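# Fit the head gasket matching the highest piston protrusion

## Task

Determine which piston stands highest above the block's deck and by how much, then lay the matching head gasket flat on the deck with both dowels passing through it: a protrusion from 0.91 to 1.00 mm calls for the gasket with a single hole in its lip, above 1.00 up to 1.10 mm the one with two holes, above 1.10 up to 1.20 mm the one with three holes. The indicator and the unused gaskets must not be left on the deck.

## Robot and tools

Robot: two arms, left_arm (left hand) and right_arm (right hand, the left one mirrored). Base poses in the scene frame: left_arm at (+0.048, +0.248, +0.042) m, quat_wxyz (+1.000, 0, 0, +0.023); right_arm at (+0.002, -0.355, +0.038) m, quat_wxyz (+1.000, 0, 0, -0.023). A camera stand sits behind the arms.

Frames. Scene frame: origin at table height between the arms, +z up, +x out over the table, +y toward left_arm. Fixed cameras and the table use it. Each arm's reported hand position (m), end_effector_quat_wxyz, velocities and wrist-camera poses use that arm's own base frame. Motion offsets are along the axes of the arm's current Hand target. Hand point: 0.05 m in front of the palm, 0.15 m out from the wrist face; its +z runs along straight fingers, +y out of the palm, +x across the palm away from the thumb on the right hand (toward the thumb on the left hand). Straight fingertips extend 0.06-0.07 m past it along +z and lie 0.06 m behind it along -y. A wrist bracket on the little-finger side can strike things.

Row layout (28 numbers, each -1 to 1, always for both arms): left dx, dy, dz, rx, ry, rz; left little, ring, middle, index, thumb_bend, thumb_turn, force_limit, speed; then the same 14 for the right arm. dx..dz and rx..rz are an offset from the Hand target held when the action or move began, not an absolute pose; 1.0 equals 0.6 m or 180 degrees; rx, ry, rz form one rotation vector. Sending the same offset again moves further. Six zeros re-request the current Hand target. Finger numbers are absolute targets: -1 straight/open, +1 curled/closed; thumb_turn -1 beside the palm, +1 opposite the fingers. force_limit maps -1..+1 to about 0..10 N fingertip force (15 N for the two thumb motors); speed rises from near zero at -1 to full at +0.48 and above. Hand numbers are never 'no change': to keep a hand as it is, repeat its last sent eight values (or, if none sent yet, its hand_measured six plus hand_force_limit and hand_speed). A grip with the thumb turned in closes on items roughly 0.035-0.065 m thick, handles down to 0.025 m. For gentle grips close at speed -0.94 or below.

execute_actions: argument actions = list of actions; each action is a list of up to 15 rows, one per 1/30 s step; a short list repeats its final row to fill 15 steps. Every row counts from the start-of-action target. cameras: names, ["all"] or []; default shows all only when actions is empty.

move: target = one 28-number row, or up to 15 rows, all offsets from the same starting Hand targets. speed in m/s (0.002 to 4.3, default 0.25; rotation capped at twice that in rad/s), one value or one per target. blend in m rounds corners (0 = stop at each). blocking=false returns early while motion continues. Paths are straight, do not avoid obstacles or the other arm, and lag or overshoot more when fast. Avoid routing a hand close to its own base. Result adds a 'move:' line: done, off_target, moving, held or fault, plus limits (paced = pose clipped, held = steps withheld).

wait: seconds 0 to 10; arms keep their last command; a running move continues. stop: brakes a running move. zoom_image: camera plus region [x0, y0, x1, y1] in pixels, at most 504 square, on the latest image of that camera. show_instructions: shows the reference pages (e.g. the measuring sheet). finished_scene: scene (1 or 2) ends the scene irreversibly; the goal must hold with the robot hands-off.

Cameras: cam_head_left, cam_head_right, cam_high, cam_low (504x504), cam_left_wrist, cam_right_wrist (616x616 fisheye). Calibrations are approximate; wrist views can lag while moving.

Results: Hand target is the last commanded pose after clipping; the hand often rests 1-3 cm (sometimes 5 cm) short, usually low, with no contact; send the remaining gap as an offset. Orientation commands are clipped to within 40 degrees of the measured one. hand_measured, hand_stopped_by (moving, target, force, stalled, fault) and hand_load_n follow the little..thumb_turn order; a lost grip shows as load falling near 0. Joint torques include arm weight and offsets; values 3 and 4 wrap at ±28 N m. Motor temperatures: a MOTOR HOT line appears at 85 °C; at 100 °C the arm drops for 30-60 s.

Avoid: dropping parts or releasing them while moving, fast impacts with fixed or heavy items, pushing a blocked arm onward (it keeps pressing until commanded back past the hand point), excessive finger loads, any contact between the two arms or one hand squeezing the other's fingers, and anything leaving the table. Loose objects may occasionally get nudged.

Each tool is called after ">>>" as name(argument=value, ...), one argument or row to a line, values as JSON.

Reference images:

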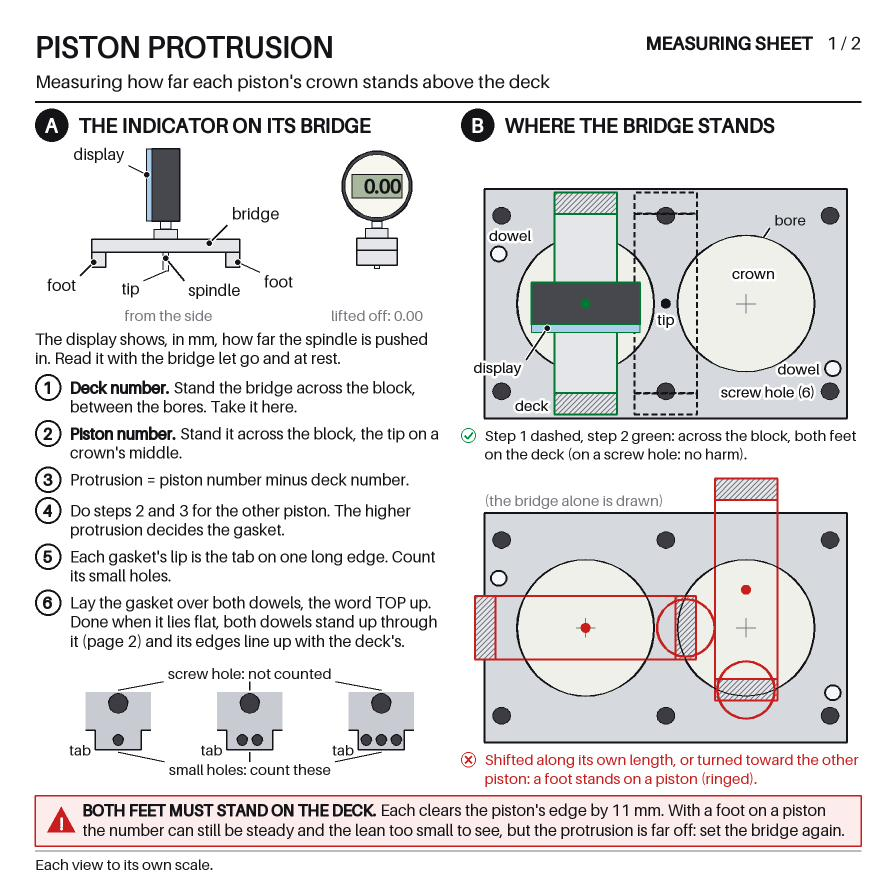

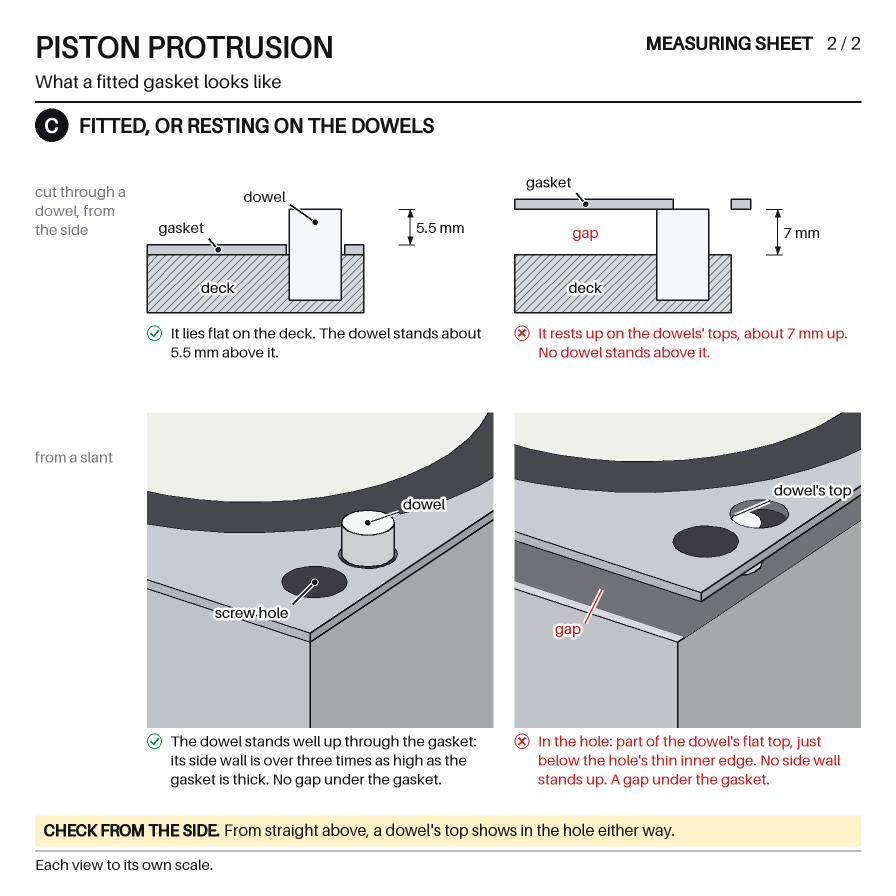

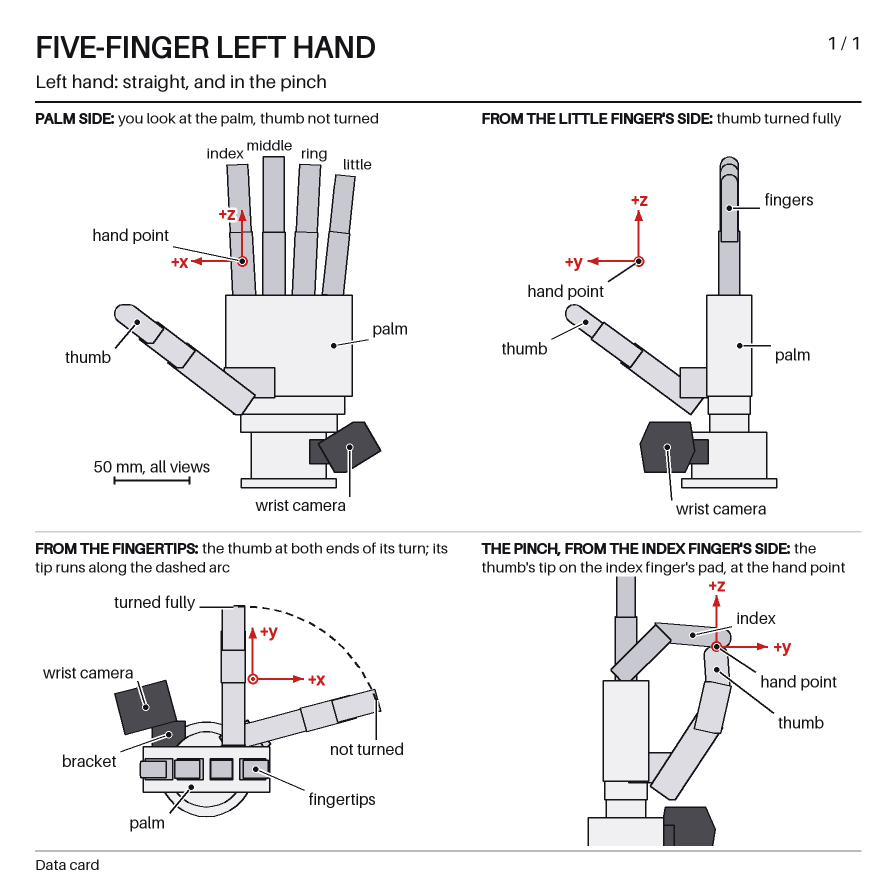

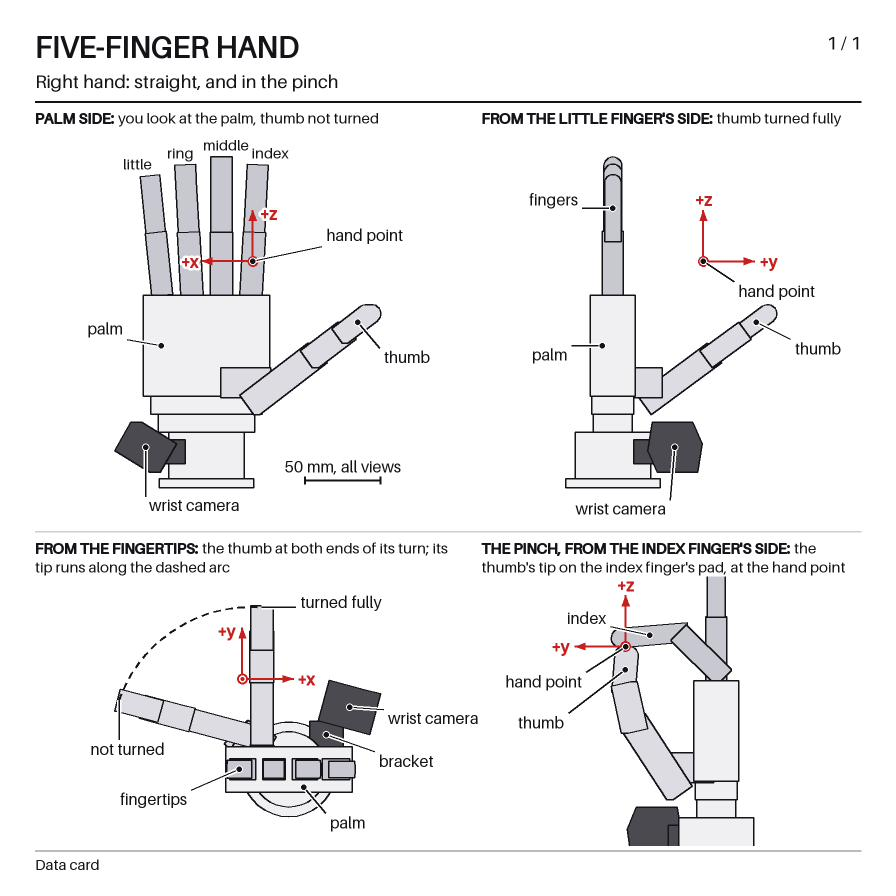

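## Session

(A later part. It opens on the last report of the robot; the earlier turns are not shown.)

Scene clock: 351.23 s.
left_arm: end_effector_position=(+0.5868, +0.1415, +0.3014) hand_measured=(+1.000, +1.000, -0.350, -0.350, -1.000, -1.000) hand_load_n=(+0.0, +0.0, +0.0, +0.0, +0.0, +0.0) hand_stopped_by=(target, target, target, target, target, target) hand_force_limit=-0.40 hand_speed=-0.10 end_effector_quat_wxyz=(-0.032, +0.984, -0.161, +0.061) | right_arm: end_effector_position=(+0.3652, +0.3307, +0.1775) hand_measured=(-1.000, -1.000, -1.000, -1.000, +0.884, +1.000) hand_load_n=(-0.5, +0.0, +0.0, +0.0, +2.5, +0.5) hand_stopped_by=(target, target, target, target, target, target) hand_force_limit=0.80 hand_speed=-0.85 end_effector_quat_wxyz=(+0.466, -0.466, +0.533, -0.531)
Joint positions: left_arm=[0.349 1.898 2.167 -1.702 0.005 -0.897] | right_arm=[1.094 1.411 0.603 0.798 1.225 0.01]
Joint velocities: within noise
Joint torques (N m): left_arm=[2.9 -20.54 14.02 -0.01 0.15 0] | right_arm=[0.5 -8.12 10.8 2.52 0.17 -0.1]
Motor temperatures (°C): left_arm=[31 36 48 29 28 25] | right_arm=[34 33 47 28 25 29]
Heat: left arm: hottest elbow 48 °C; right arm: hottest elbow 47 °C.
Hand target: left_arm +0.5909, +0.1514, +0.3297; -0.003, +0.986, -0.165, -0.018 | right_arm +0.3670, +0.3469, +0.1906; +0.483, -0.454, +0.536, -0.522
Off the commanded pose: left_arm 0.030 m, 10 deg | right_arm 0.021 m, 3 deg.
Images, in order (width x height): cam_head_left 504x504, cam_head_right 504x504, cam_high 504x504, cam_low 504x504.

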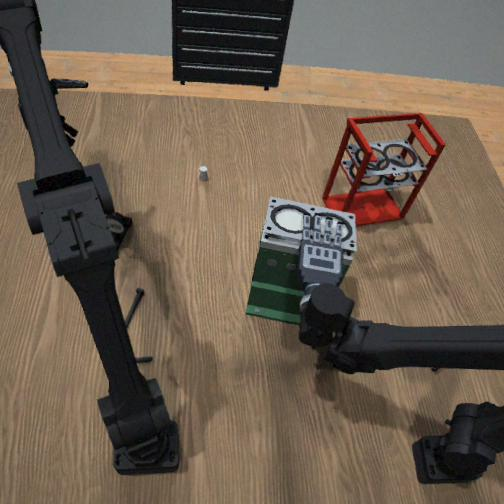

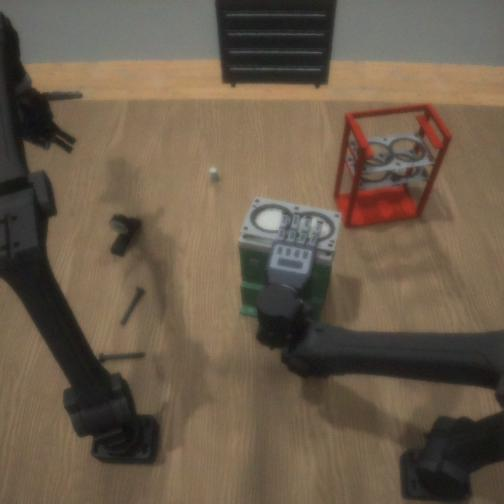

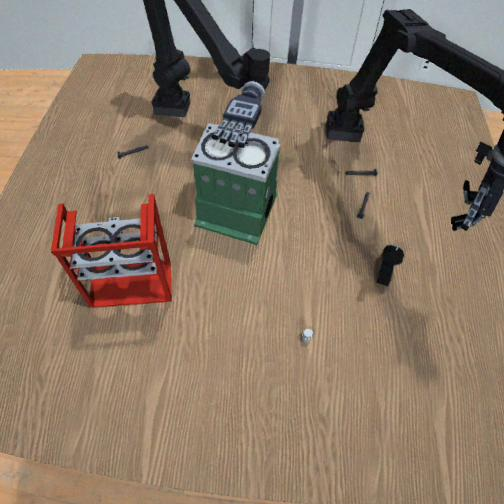

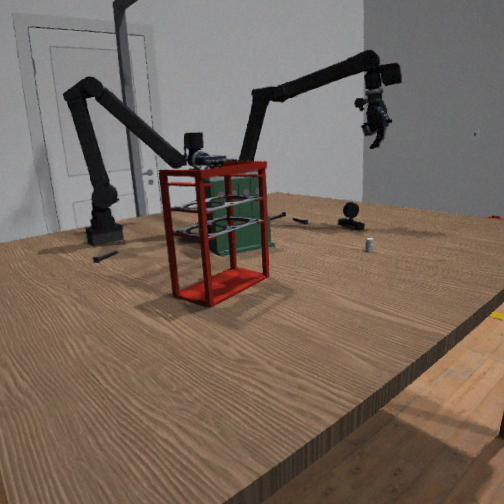

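>>> execute_actions(
  actions=[
    [[0,0,0,0,0,0,1,1,-0.35,-0.35,-1,-1,-0.4,-0.1,0,0,-0.0042,0,0,0,-1,-1,-1,-1,0.885,1,0.8,-0.85]],
    [[0,0,0,0,0,0,1,1,-0.35,-0.35,-1,-1,-0.4,-0.1,0,0,0,0,0,0,-1,-1,-1,-1,0.885,1,0.8,-0.85]],
  ],
  cameras=["cam_high", "cam_head_left"],
)

>>> zoom_image(
  camera="cam_high",
  region=[180, 95, 290, 205],
)

>>> zoom_image(
  camera="cam_high",
  region=[260, 158, 272, 170],
)

>>> zoom_image(
  camera="cam_head_left",
  region=[262, 192, 292, 222],
)

Scene clock: 353.00 s.
left_arm: end_effector_position=(+0.5868, +0.1415, +0.3014) hand_measured=(+1.000, +1.000, -0.350, -0.350, -1.000, -1.000) hand_load_n=(+0.0, +0.0, +0.0, +0.0, -0.5, +0.0) hand_stopped_by=(target, target, target, target, target, target) hand_force_limit=-0.40 hand_speed=-0.10 end_effector_quat_wxyz=(-0.032, +0.984, -0.161, +0.061) | right_arm: end_effector_position=(+0.3633, +0.3314, +0.1775) hand_measured=(-1.000, -1.000, -1.000, -1.000, +0.884, +1.000) hand_load_n=(+0.0, +0.0, +0.0, +0.0, +2.0, +0.5) hand_stopped_by=(target, target, target, target, target, target) hand_force_limit=0.80 hand_speed=-0.85 end_effector_quat_wxyz=(+0.465, -0.466, +0.533, -0.531)
Joint positions: left_arm=[0.349 1.898 2.167 -1.702 0.005 -0.897] | right_arm=[1.099 1.411 0.603 0.798 1.232 0.01]
Joint torques (N m): left_arm=[2.96 -20.54 14.04 -0.01 0.15 0] | right_arm=[0.26 -8.23 10.62 2.59 0.12 -0.1]
Heat: left arm: hottest elbow 48 °C; right arm: hottest elbow 47 °C.
Hand target: left_arm +0.5909, +0.1514, +0.3297; -0.003, +0.986, -0.165, -0.018 | right_arm +0.3646, +0.3472, +0.1906; +0.483, -0.454, +0.536, -0.522
Off the commanded pose: left_arm 0.030 m, 10 deg | right_arm 0.021 m, 3 deg.
joint sent to its limit (left arm) — joint 4 (wrist pitch), lower limit. The joint targets are off in orientation, not in position.
Step readings (end_effector_position of left_arm | right_arm):
0: (+0.5868, +0.1415, +0.3014) | (+0.3652, +0.3307, +0.1775)
1: (+0.5868, +0.1415, +0.3014) | (+0.3652, +0.3306, +0.1775)
2: (+0.5868, +0.1415, +0.3014) | (+0.3651, +0.3305, +0.1775)
4: (+0.5868, +0.1415, +0.3014) | (+0.3646, +0.3306, +0.1775)
8: (+0.5868, +0.1415, +0.3014) | (+0.3636, +0.3312, +0.1775)
15: (+0.5868, +0.1415, +0.3014) | (+0.3633, +0.3314, +0.1775)
16: (+0.5868, +0.1415, +0.3014) | (+0.3633, +0.3314, +0.1775)
17: (+0.5868, +0.1415, +0.3014) | (+0.3633, +0.3314, +0.1775)
19: (+0.5868, +0.1415, +0.3014) | (+0.3633, +0.3314, +0.1775)
23: (+0.5868, +0.1415, +0.3014) | (+0.3633, +0.3314, +0.1775)
30: (+0.5868, +0.1415, +0.3014) | (+0.3633, +0.3314, +0.1775)
Images, in order (width x height): cam_head_left 504x504, cam_high 504x504.

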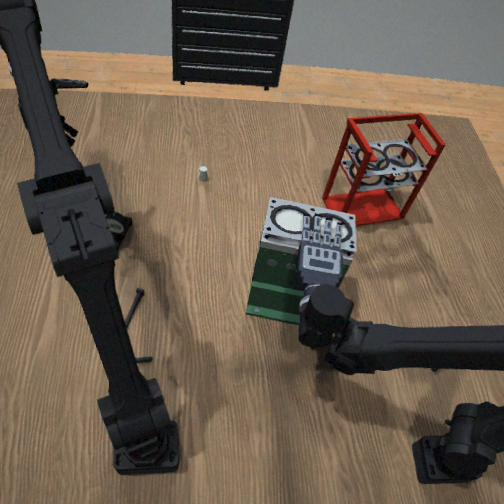

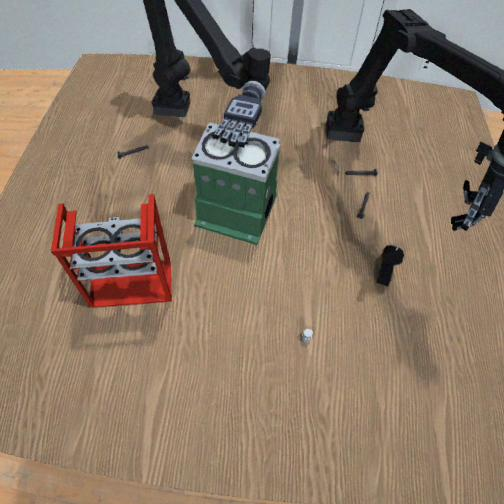

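Scaled by 4.582 from the camera's 504x504 image, which has a finer 720x720 frame.

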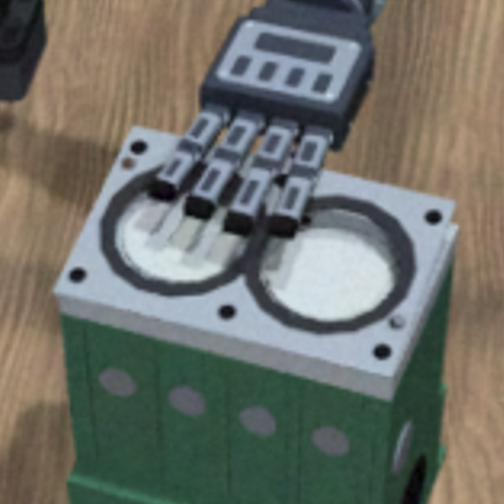

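Scaled by 42.000 from the camera's 504x504 image, which has a finer 720x720 frame.

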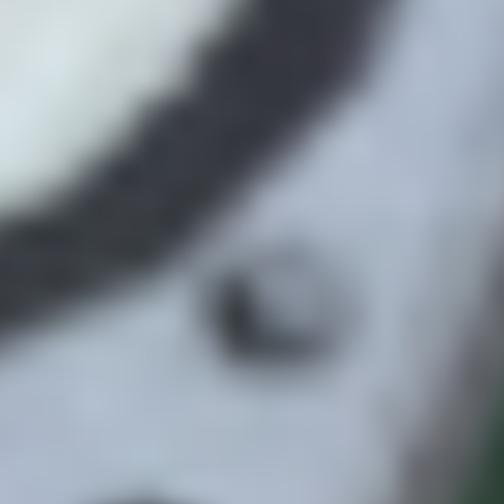

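Scaled by 16.800 from the camera's 504x504 image, which has a finer 720x720 frame.

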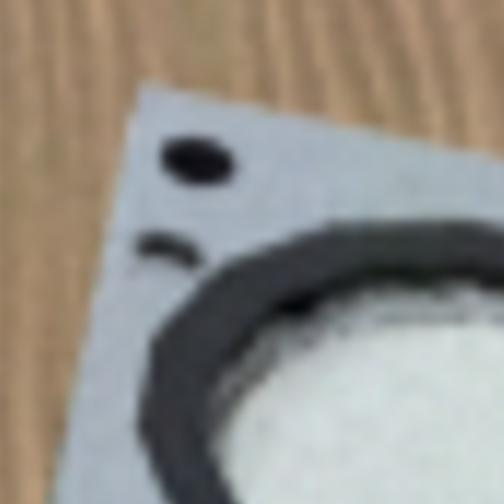

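>>> execute_actions(
  actions=[
    [[0,0,0,0,0,0,1,1,-0.35,-0.35,-1,-1,-0.4,-0.1,0,0,-0.0034,0,0,0,-1,-1,-1,-1,0.885,1,0.8,-0.85]],
    [[0,0,0,0,0,0,1,1,-0.35,-0.35,-1,-1,-0.4,-0.1,0,0,0,0,0,0,-1,-1,-1,-1,0.885,1,0.8,-0.85]],
  ],
  cameras=["cam_high", "cam_head_left"],
)

>>> zoom_image(
  camera="cam_high",
  region=[180, 95, 290, 205],
)

>>> zoom_image(
  camera="cam_high",
  region=[260, 158, 272, 170],
)

>>> zoom_image(
  camera="cam_head_left",
  region=[262, 192, 292, 222],
)

Scene clock: 354.90 s.
left_arm: end_effector_position=(+0.5868, +0.1415, +0.3014) hand_measured=(+1.000, +1.000, -0.350, -0.350, -1.000, -1.000) hand_load_n=(+0.0, +0.0, +0.0, +0.0, +0.0, -0.5) hand_stopped_by=(target, target, target, target, target, target) hand_force_limit=-0.40 hand_speed=-0.10 end_effector_quat_wxyz=(-0.032, +0.984, -0.161, +0.061) | right_arm: end_effector_position=(+0.3618, +0.3323, +0.1780) hand_measured=(-1.000, -1.000, -1.000, -1.000, +0.884, +1.000) hand_load_n=(+0.0, +0.0, +0.0, +0.0, +2.5, +0.5) hand_stopped_by=(target, target, target, target, target, target) hand_force_limit=0.80 hand_speed=-0.85 end_effector_quat_wxyz=(+0.466, -0.465, +0.534, -0.531)
Joint positions: left_arm=[0.349 1.898 2.167 -1.702 0.005 -0.897] | right_arm=[1.104 1.411 0.603 0.801 1.238 0.01]
Joint torques (N m): left_arm=[2.96 -20.54 14.05 -0.01 0.15 0] | right_arm=[0.62 -8.18 10.47 2.5 0.09 -0.11]
Heat: left arm: hottest elbow 48 °C; right arm: hottest elbow 47 °C.
Hand target: left_arm +0.5909, +0.1514, +0.3297; -0.003, +0.986, -0.165, -0.018 | right_arm +0.3626, +0.3474, +0.1906; +0.484, -0.454, +0.536, -0.522
Off the commanded pose: left_arm 0.030 m, 10 deg | right_arm 0.020 m, 3 deg.
joint sent to its limit (left arm) — joint 4 (wrist pitch), lower limit. The joint targets are off in orientation, not in position.
Step readings (end_effector_position of left_arm | right_arm):
0: (+0.5868, +0.1415, +0.3014) | (+0.3633, +0.3314, +0.1775)
1: (+0.5868, +0.1415, +0.3014) | (+0.3633, +0.3313, +0.1775)
2: (+0.5868, +0.1415, +0.3014) | (+0.3632, +0.3313, +0.1775)
4: (+0.5868, +0.1415, +0.3014) | (+0.3628, +0.3314, +0.1775)
8: (+0.5868, +0.1415, +0.3014) | (+0.3618, +0.3321, +0.1775)
15: (+0.5868, +0.1415, +0.3014) | (+0.3618, +0.3323, +0.1779)
16: (+0.5868, +0.1415, +0.3014) | (+0.3618, +0.3323, +0.1780)
17: (+0.5868, +0.1415, +0.3014) | (+0.3618, +0.3323, +0.1780)
19: (+0.5868, +0.1415, +0.3014) | (+0.3618, +0.3323, +0.1780)
23: (+0.5868, +0.1415, +0.3014) | (+0.3618, +0.3323, +0.1780)
30: (+0.5868, +0.1415, +0.3014) | (+0.3618, +0.3323, +0.1780)
Images, in order (width x height): cam_head_left 504x504, cam_high 504x504.

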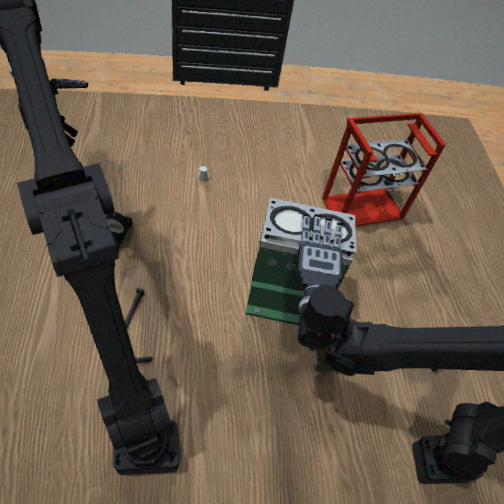

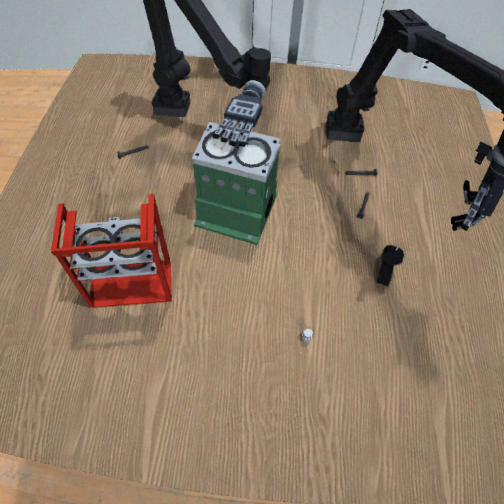

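Scaled by 4.582 from the camera's 504x504 image, which has a finer 720x720 frame.

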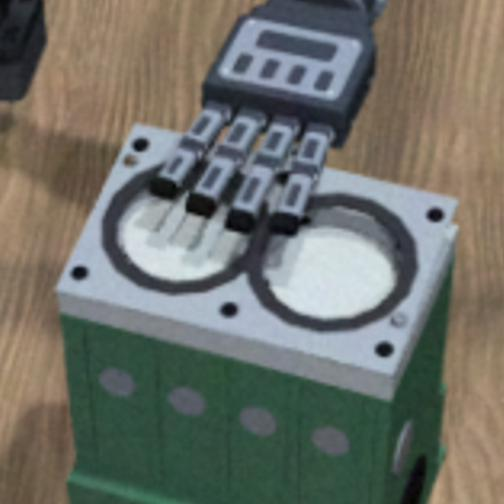

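Scaled by 42.000 from the camera's 504x504 image, which has a finer 720x720 frame.

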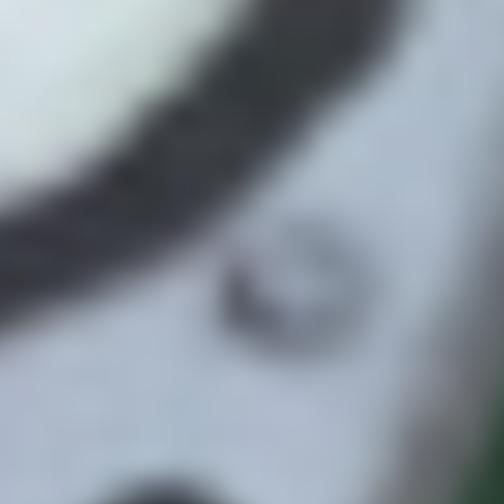

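Scaled by 16.800 from the camera's 504x504 image, which has a finer 720x720 frame.

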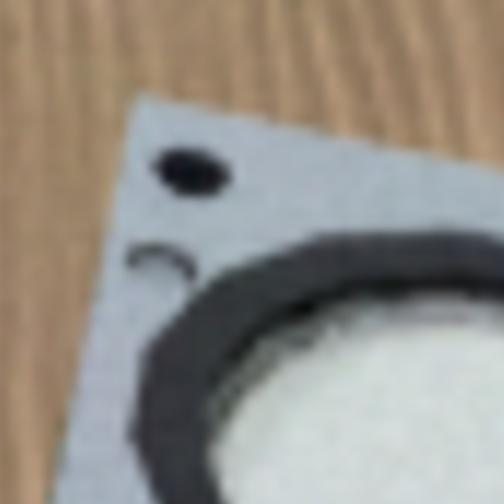

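>>> execute_actions(
  actions=[
    [[0,0,0,0,0,0,1,1,-0.35,-0.35,-1,-1,-0.4,-0.1,0,0,-0.003,0,0,0,-1,-1,-1,-1,0.885,1,0.8,-0.85]],
    [[0,0,0,0,0,0,1,1,-0.35,-0.35,-1,-1,-0.4,-0.1,0,0,0,0,0,0,-1,-1,-1,-1,0.885,1,0.8,-0.85]],
  ],
  cameras=["cam_high", "cam_head_left"],
)

>>> zoom_image(
  camera="cam_high",
  region=[180, 95, 290, 205],
)

>>> zoom_image(
  camera="cam_high",
  region=[260, 158, 272, 170],
)

>>> zoom_image(
  camera="cam_head_left",
  region=[262, 192, 292, 222],
)

Scene clock: 356.63 s.
left_arm: end_effector_position=(+0.5868, +0.1415, +0.3014) hand_measured=(+1.000, +1.000, -0.350, -0.350, -1.000, -1.000) hand_load_n=(+0.0, +0.0, +0.0, +0.0, +0.0, +0.0) hand_stopped_by=(target, target, target, target, target, target) hand_force_limit=-0.40 hand_speed=-0.10 end_effector_quat_wxyz=(-0.032, +0.984, -0.161, +0.061) | right_arm: end_effector_position=(+0.3603, +0.3331, +0.1780) hand_measured=(-1.000, -1.000, -1.000, -1.000, +0.884, +1.000) hand_load_n=(-0.5, +0.0, +0.0, +0.0, +2.0, +0.0) hand_stopped_by=(target, target, target, target, target, target) hand_force_limit=0.80 hand_speed=-0.85 end_effector_quat_wxyz=(+0.466, -0.465, +0.534, -0.531)
Joint positions: left_arm=[0.349 1.898 2.167 -1.702 0.005 -0.897] | right_arm=[1.109 1.411 0.603 0.801 1.242 0.01]
Joint torques (N m): left_arm=[2.96 -20.54 14.05 -0.01 0.15 0] | right_arm=[0.5 -8.29 10.35 2.52 0.12 -0.1]
Heat: left arm: hottest elbow 48 °C; right arm: hottest elbow 47 °C.
Hand target: left_arm +0.5909, +0.1514, +0.3297; -0.003, +0.986, -0.165, -0.018 | right_arm +0.3607, +0.3477, +0.1905; +0.484, -0.454, +0.536, -0.522
Off the commanded pose: left_arm 0.030 m, 10 deg | right_arm 0.019 m, 3 deg.
joint sent to its limit (left arm) — joint 4 (wrist pitch), lower limit. The joint targets are off in orientation, not in position.
Step readings (end_effector_position of left_arm | right_arm):
0: (+0.5868, +0.1415, +0.3014) | (+0.3618, +0.3323, +0.1780)
1: (+0.5868, +0.1415, +0.3014) | (+0.3617, +0.3324, +0.1780)
2: (+0.5868, +0.1415, +0.3014) | (+0.3617, +0.3322, +0.1780)
4: (+0.5868, +0.1415, +0.3014) | (+0.3613, +0.3324, +0.1780)
8: (+0.5868, +0.1415, +0.3014) | (+0.3605, +0.3329, +0.1780)
15: (+0.5868, +0.1415, +0.3014) | (+0.3603, +0.3331, +0.1780)
16: (+0.5868, +0.1415, +0.3014) | (+0.3603, +0.3331, +0.1780)
17: (+0.5868, +0.1415, +0.3014) | (+0.3603, +0.3331, +0.1780)
19: (+0.5868, +0.1415, +0.3014) | (+0.3603, +0.3331, +0.1780)
23: (+0.5868, +0.1415, +0.3014) | (+0.3603, +0.3331, +0.1780)
30: (+0.5868, +0.1415, +0.3014) | (+0.3603, +0.3331, +0.1780)
Images, in order (width x height): cam_head_left 504x504, cam_high 504x504.

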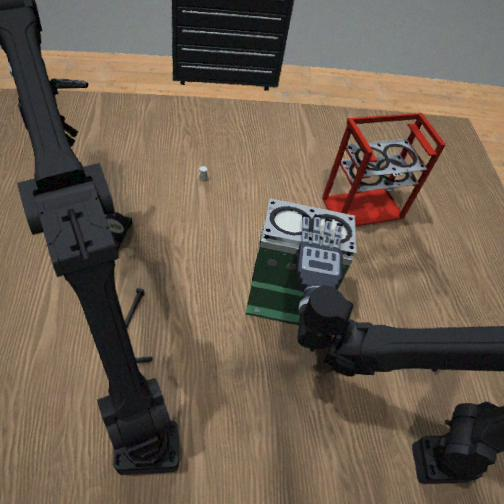

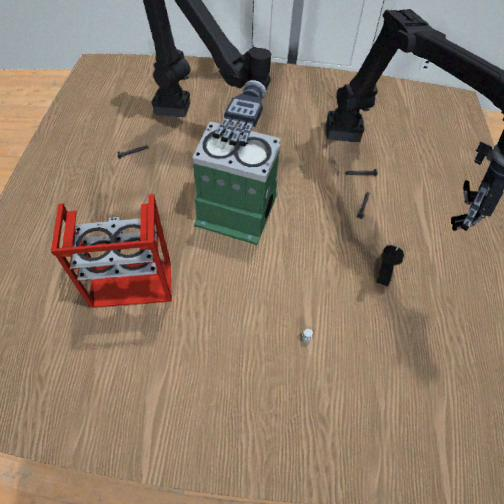

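Scaled by 4.582 from the camera's 504x504 image, which has a finer 720x720 frame.

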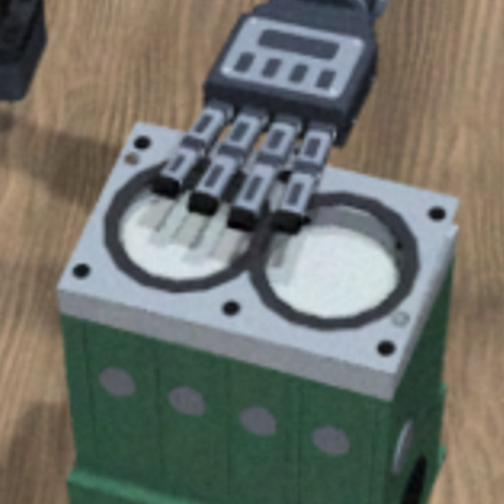

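Scaled by 42.000 from the camera's 504x504 image, which has a finer 720x720 frame.

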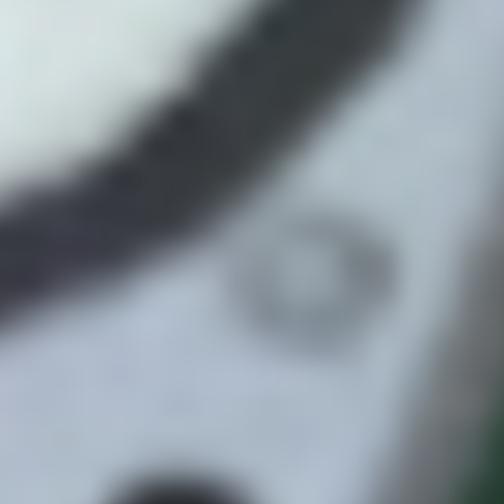

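Scaled by 16.800 from the camera's 504x504 image, which has a finer 720x720 frame.

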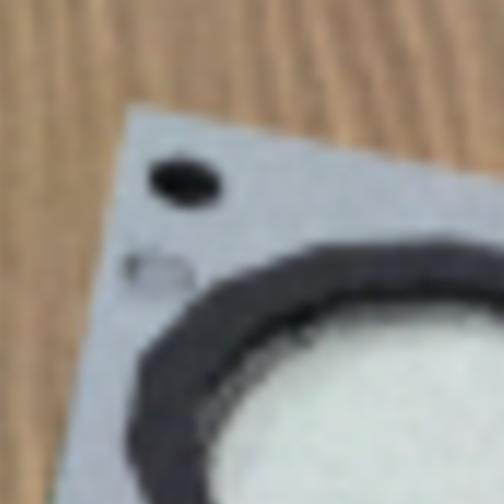

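>>> execute_actions(
  actions=[
    [[0,0,0,0,0,0,1,1,-0.35,-0.35,-1,-1,-0.4,-0.1,0,0,-0.0025,0,0.004,0,-1,-1,-1,-1,0.885,1,0.8,-0.85]],
    [[0,0,0,0,0,0,1,1,-0.35,-0.35,-1,-1,-0.4,-0.1,0,0,0,0,0,0,-1,-1,-1,-1,0.885,1,0.8,-0.85]],
  ],
  cameras=["cam_high", "cam_head_left"],
)

>>> zoom_image(
  camera="cam_high",
  region=[180, 95, 290, 205],
)

>>> zoom_image(
  camera="cam_high",
  region=[260, 158, 272, 170],
)

>>> zoom_image(
  camera="cam_head_left",
  region=[262, 192, 292, 222],
)

Scene clock: 358.47 s.
left_arm: end_effector_position=(+0.5868, +0.1415, +0.3014) hand_measured=(+1.000, +1.000, -0.350, -0.350, -1.000, -1.000) hand_load_n=(+0.0, +0.0, +0.0, +0.0, -0.5, +0.0) hand_stopped_by=(target, target, target, target, target, target) hand_force_limit=-0.40 hand_speed=-0.10 end_effector_quat_wxyz=(-0.032, +0.984, -0.161, +0.061) | right_arm: end_effector_position=(+0.3578, +0.3322, +0.1781) hand_measured=(-1.000, -1.000, -1.000, -1.000, +0.884, +1.000) hand_load_n=(+0.0, +0.0, +0.0, +0.0, +0.5, +0.0) hand_stopped_by=(target, target, target, target, target, target) hand_force_limit=0.80 hand_speed=-0.85 end_effector_quat_wxyz=(+0.463, -0.462, +0.536, -0.533)
Joint positions: left_arm=[0.349 1.898 2.167 -1.702 0.005 -0.897] | right_arm=[1.117 1.411 0.603 0.801 1.261 0.01]
Joint torques (N m): left_arm=[2.96 -20.54 14.04 -0.01 0.15 0] | right_arm=[0.44 -8.23 10.65 2.44 0.14 -0.13]
Heat: left arm: hottest elbow 48 °C; right arm: hottest elbow 47 °C.
Hand target: left_arm +0.5909, +0.1514, +0.3297; -0.003, +0.986, -0.165, -0.018 | right_arm +0.3592, +0.3479, +0.1905; +0.480, -0.451, +0.539, -0.525
Off the commanded pose: left_arm 0.030 m, 10 deg | right_arm 0.020 m, 3 deg.
joint sent to its limit (left arm) — joint 4 (wrist pitch), lower limit. The joint targets are off in orientation, not in position.
Step readings (end_effector_position of left_arm | right_arm):
0: (+0.5868, +0.1415, +0.3014) | (+0.3603, +0.3331, +0.1780)
1: (+0.5868, +0.1415, +0.3014) | (+0.3603, +0.3329, +0.1780)
2: (+0.5868, +0.1415, +0.3014) | (+0.3602, +0.3325, +0.1781)
4: (+0.5868, +0.1415, +0.3014) | (+0.3596, +0.3321, +0.1781)
8: (+0.5868, +0.1415, +0.3014) | (+0.3586, +0.3321, +0.1781)
15: (+0.5868, +0.1415, +0.3014) | (+0.3578, +0.3322, +0.1781)
16: (+0.5868, +0.1415, +0.3014) | (+0.3578, +0.3322, +0.1781)
17: (+0.5868, +0.1415, +0.3014) | (+0.3578, +0.3322, +0.1781)
19: (+0.5868, +0.1415, +0.3014) | (+0.3578, +0.3322, +0.1781)
23: (+0.5868, +0.1415, +0.3014) | (+0.3578, +0.3322, +0.1781)
30: (+0.5868, +0.1415, +0.3014) | (+0.3578, +0.3322, +0.1781)
Images, in order (width x height): cam_head_left 504x504, cam_high 504x504.

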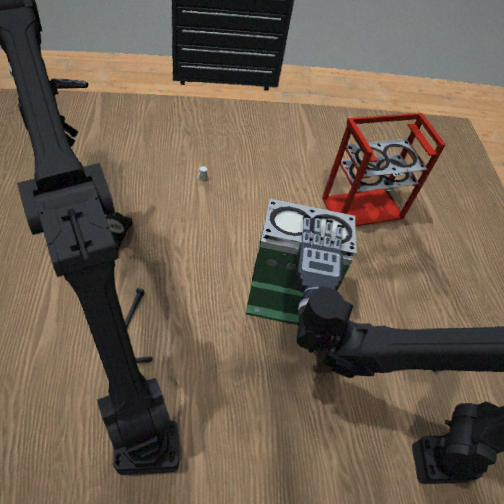

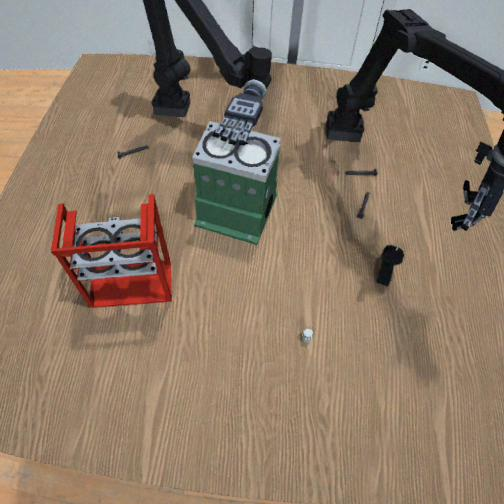

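Scaled by 4.582 from the camera's 504x504 image, which has a finer 720x720 frame.

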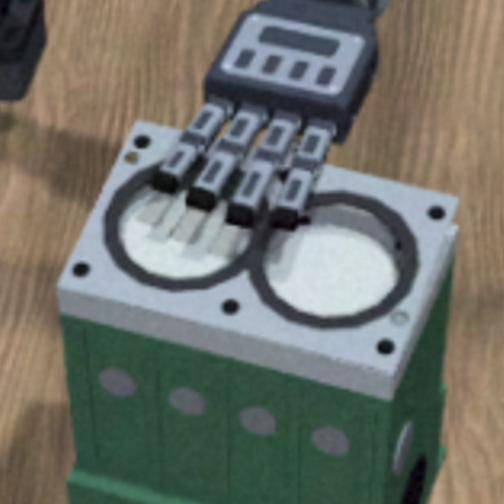

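Scaled by 42.000 from the camera's 504x504 image, which has a finer 720x720 frame.

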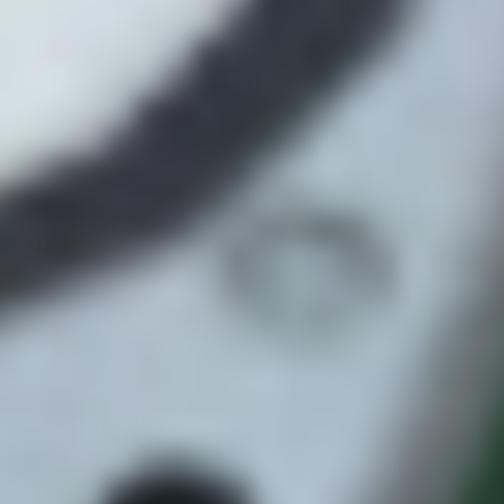

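Scaled by 16.800 from the camera's 504x504 image, which has a finer 720x720 frame.

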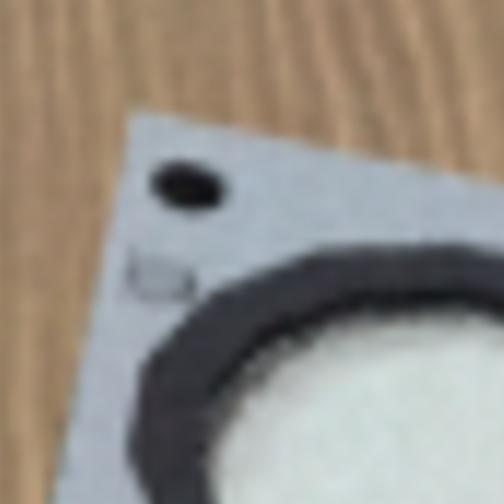

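>>> execute_actions(
  actions=[],
  cameras=["cam_right_wrist"],
)

>>> zoom_image(
  camera="cam_right_wrist",
  region=[200, 230, 300, 330],
)

>>> zoom_image(
  camera="cam_right_wrist",
  region=[220, 80, 320, 180],
)

Scene clock: 359.00 s.
left_arm: end_effector_position=(+0.5868, +0.1415, +0.3014) hand_measured=(+1.000, +1.000, -0.350, -0.350, -1.000, -1.000) hand_load_n=(+0.0, +0.0, +0.0, +0.5, +0.0, +0.0) hand_stopped_by=(target, target, target, target, target, target) hand_force_limit=-0.40 hand_speed=-0.10 end_effector_quat_wxyz=(-0.032, +0.984, -0.161, +0.061) | right_arm: end_effector_position=(+0.3578, +0.3322, +0.1781) hand_measured=(-1.000, -1.000, -1.000, -1.000, +0.884, +1.000) hand_load_n=(+0.0, +0.0, +0.0, +0.0, +0.5, +0.0) hand_stopped_by=(target, target, target, target, target, target) hand_force_limit=0.80 hand_speed=-0.85 end_effector_quat_wxyz=(+0.463, -0.462, +0.536, -0.533)
Joint positions: left_arm=[0.349 1.898 2.167 -1.702 0.005 -0.897] | right_arm=[1.117 1.411 0.603 0.801 1.261 0.01]
Joint velocities: within noise
Joint torques (N m): left_arm=[2.96 -20.54 14.04 -0.01 0.15 0] | right_arm=[0.5 -8 10.71 2.48 0.16 -0.11]
Motor temperatures (°C): left_arm=[31 36 48 29 28 25] | right_arm=[34 33 47 28 25 29]
Heat: left arm: hottest elbow 48 °C; right arm: hottest elbow 47 °C.
Hand target: left_arm +0.5909, +0.1514, +0.3297; -0.003, +0.986, -0.165, -0.018 | right_arm +0.3592, +0.3479, +0.1905; +0.480, -0.451, +0.539, -0.525
Off the commanded pose: left_arm 0.030 m, 10 deg | right_arm 0.020 m, 3 deg.
camera_calibration:
cam_right_wrist: T_world_to_cam=[[-0.0411331, -0.224483, -0.973609, 0.265011], [-0.423791, 0.886359, -0.186462, -0.115609], [0.904825, 0.404938, -0.131593, -0.322085], [0, 0, 0, 1]] pos_world=[0.253337, 0.292386, 0.194077]
Images, in order (width x height): cam_right_wrist 616x616.

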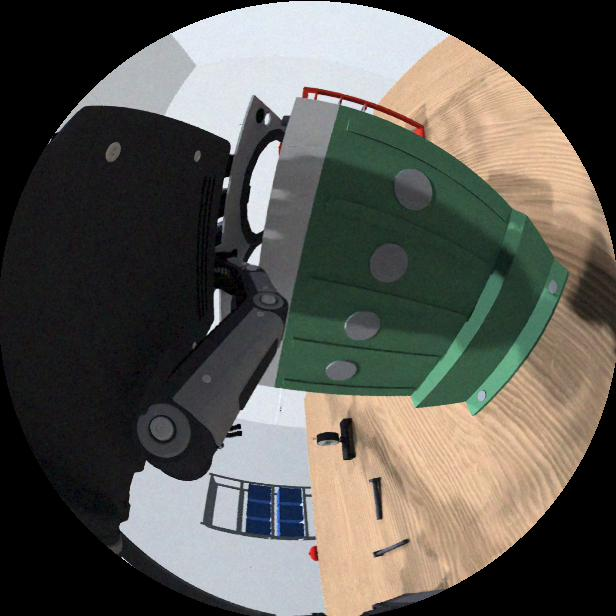

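Scaled by 5.040 from the camera's 616x616 image, which has a finer 880x880 frame.

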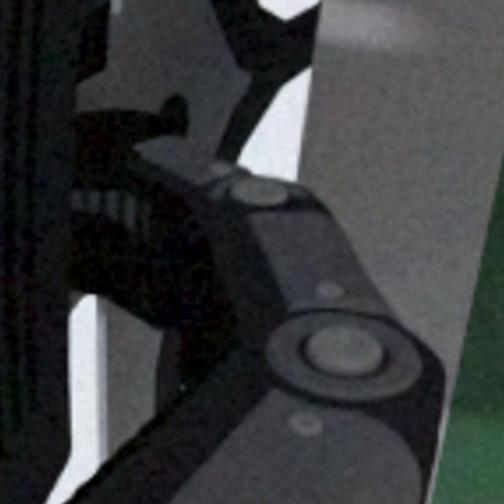

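Scaled by 5.040 from the camera's 616x616 image, which has a finer 880x880 frame.

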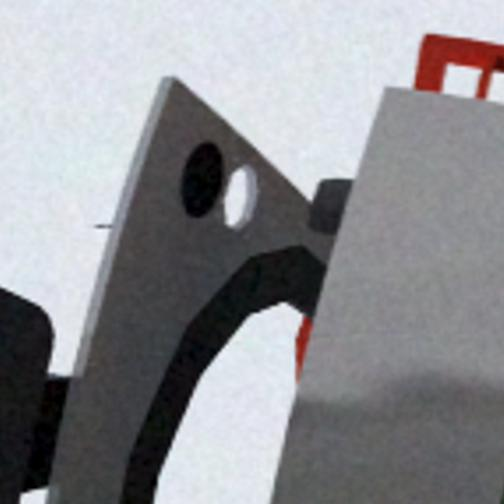

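>>> execute_actions(
  actions=[
    [[0,0,0,0,0,0,1,1,-0.35,-0.35,-1,-1,-0.4,-0.1,0,0.0083,0,0,0,0,-1,-1,-1,-1,0.885,1,0.8,-0.85]],
    [[0,0,0,0,0,0,1,1,-0.35,-0.35,-1,-1,-0.4,-0.1,0,0,0,0,0,0,-1,-1,-1,-1,0.885,1,0.8,-0.85]],
  ],
  cameras=["cam_high", "cam_right_wrist"],
)

>>> zoom_image(
  camera="cam_high",
  region=[180, 95, 290, 205],
)

>>> zoom_image(
  camera="cam_right_wrist",
  region=[200, 90, 320, 330],
)

Scene clock: 360.80 s.
left_arm: end_effector_position=(+0.5868, +0.1415, +0.3014) hand_measured=(+1.000, +1.000, -0.350, -0.350, -1.000, -1.000) hand_load_n=(+0.0, +0.0, +0.0, +0.0, +0.0, +0.0) hand_stopped_by=(target, target, target, target, target, target) hand_force_limit=-0.40 hand_speed=-0.10 end_effector_quat_wxyz=(-0.032, +0.984, -0.161, +0.061) | right_arm: end_effector_position=(+0.3582, +0.3337, +0.1773) hand_measured=(-1.000, -1.000, -1.000, -1.000, +0.884, +1.000) hand_load_n=(+0.0, +0.0, -0.5, +0.0, +1.0, +0.0) hand_stopped_by=(target, target, target, target, target, target) hand_force_limit=0.80 hand_speed=-0.85 end_effector_quat_wxyz=(+0.466, -0.459, +0.537, -0.532)
Joint positions: left_arm=[0.349 1.898 2.167 -1.702 0.005 -0.897] | right_arm=[1.117 1.419 0.603 0.819 1.261 0.01]
Joint torques (N m): left_arm=[2.9 -20.48 14.04 -0.02 0.15 0] | right_arm=[0.21 -7.65 10.25 2.52 0.13 -0.1]
Heat: left arm: hottest elbow 48 °C; right arm: hottest elbow 47 °C.
Hand target: left_arm +0.5909, +0.1514, +0.3297; -0.003, +0.986, -0.165, -0.018 | right_arm +0.3594, +0.3481, +0.1855; +0.480, -0.451, +0.539, -0.525
Off the commanded pose: left_arm 0.030 m, 10 deg | right_arm 0.017 m, 2 deg.
joint sent to its limit (left arm) — joint 4 (wrist pitch), lower limit. The joint targets are off in orientation, not in position.
Step readings (end_effector_position of left_arm | right_arm):
0: (+0.5868, +0.1415, +0.3014) | (+0.3578, +0.3322, +0.1781)
1: (+0.5868, +0.1415, +0.3014) | (+0.3578, +0.3322, +0.1781)
2: (+0.5868, +0.1415, +0.3014) | (+0.3579, +0.3322, +0.1781)
4: (+0.5868, +0.1415, +0.3014) | (+0.3580, +0.3324, +0.1786)
8: (+0.5868, +0.1415, +0.3014) | (+0.3581, +0.3331, +0.1779)
15: (+0.5868, +0.1415, +0.3014) | (+0.3582, +0.3336, +0.1770)
16: (+0.5868, +0.1415, +0.3014) | (+0.3582, +0.3336, +0.1771)
17: (+0.5868, +0.1415, +0.3014) | (+0.3582, +0.3336, +0.1772)
19: (+0.5868, +0.1415, +0.3014) | (+0.3582, +0.3336, +0.1772)
23: (+0.5868, +0.1415, +0.3014) | (+0.3582, +0.3337, +0.1773)
30: (+0.5868, +0.1415, +0.3014) | (+0.3582, +0.3337, +0.1773)
camera_calibration:
cam_right_wrist: T_world_to_cam=[[-0.0370752, -0.216488, -0.975581, 0.260885], [-0.423436, 0.887683, -0.180891, -0.118456], [0.905167, 0.406389, -0.12458, -0.324933], [0, 0, 0, 1]] pos_world=[0.253632, 0.293679, 0.192607]
Images, in order (width x height): cam_high 504x504, cam_right_wrist 616x616.

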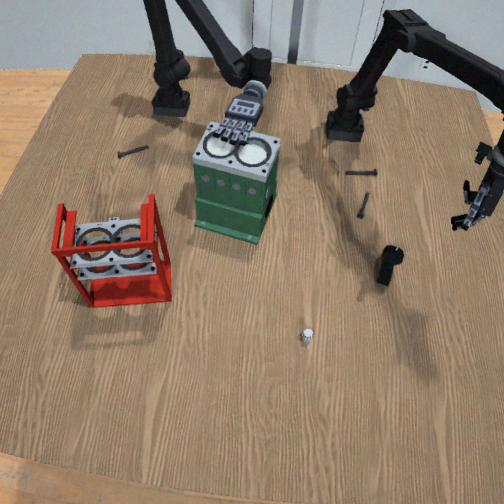

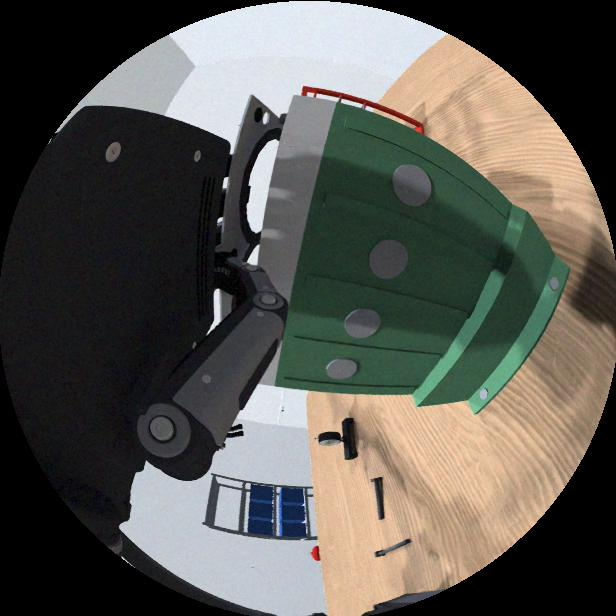

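Scaled by 4.582 from the camera's 504x504 image, which has a finer 720x720 frame.

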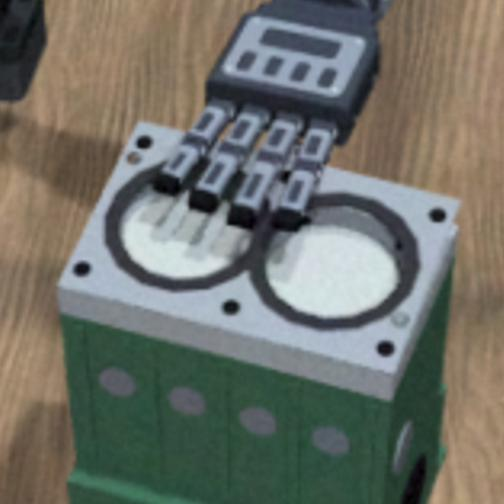

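Scaled by 2.100 from the camera's 616x616 image, which has a finer 880x880 frame.

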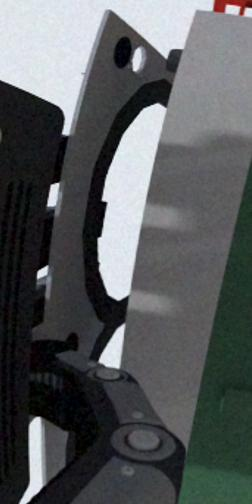

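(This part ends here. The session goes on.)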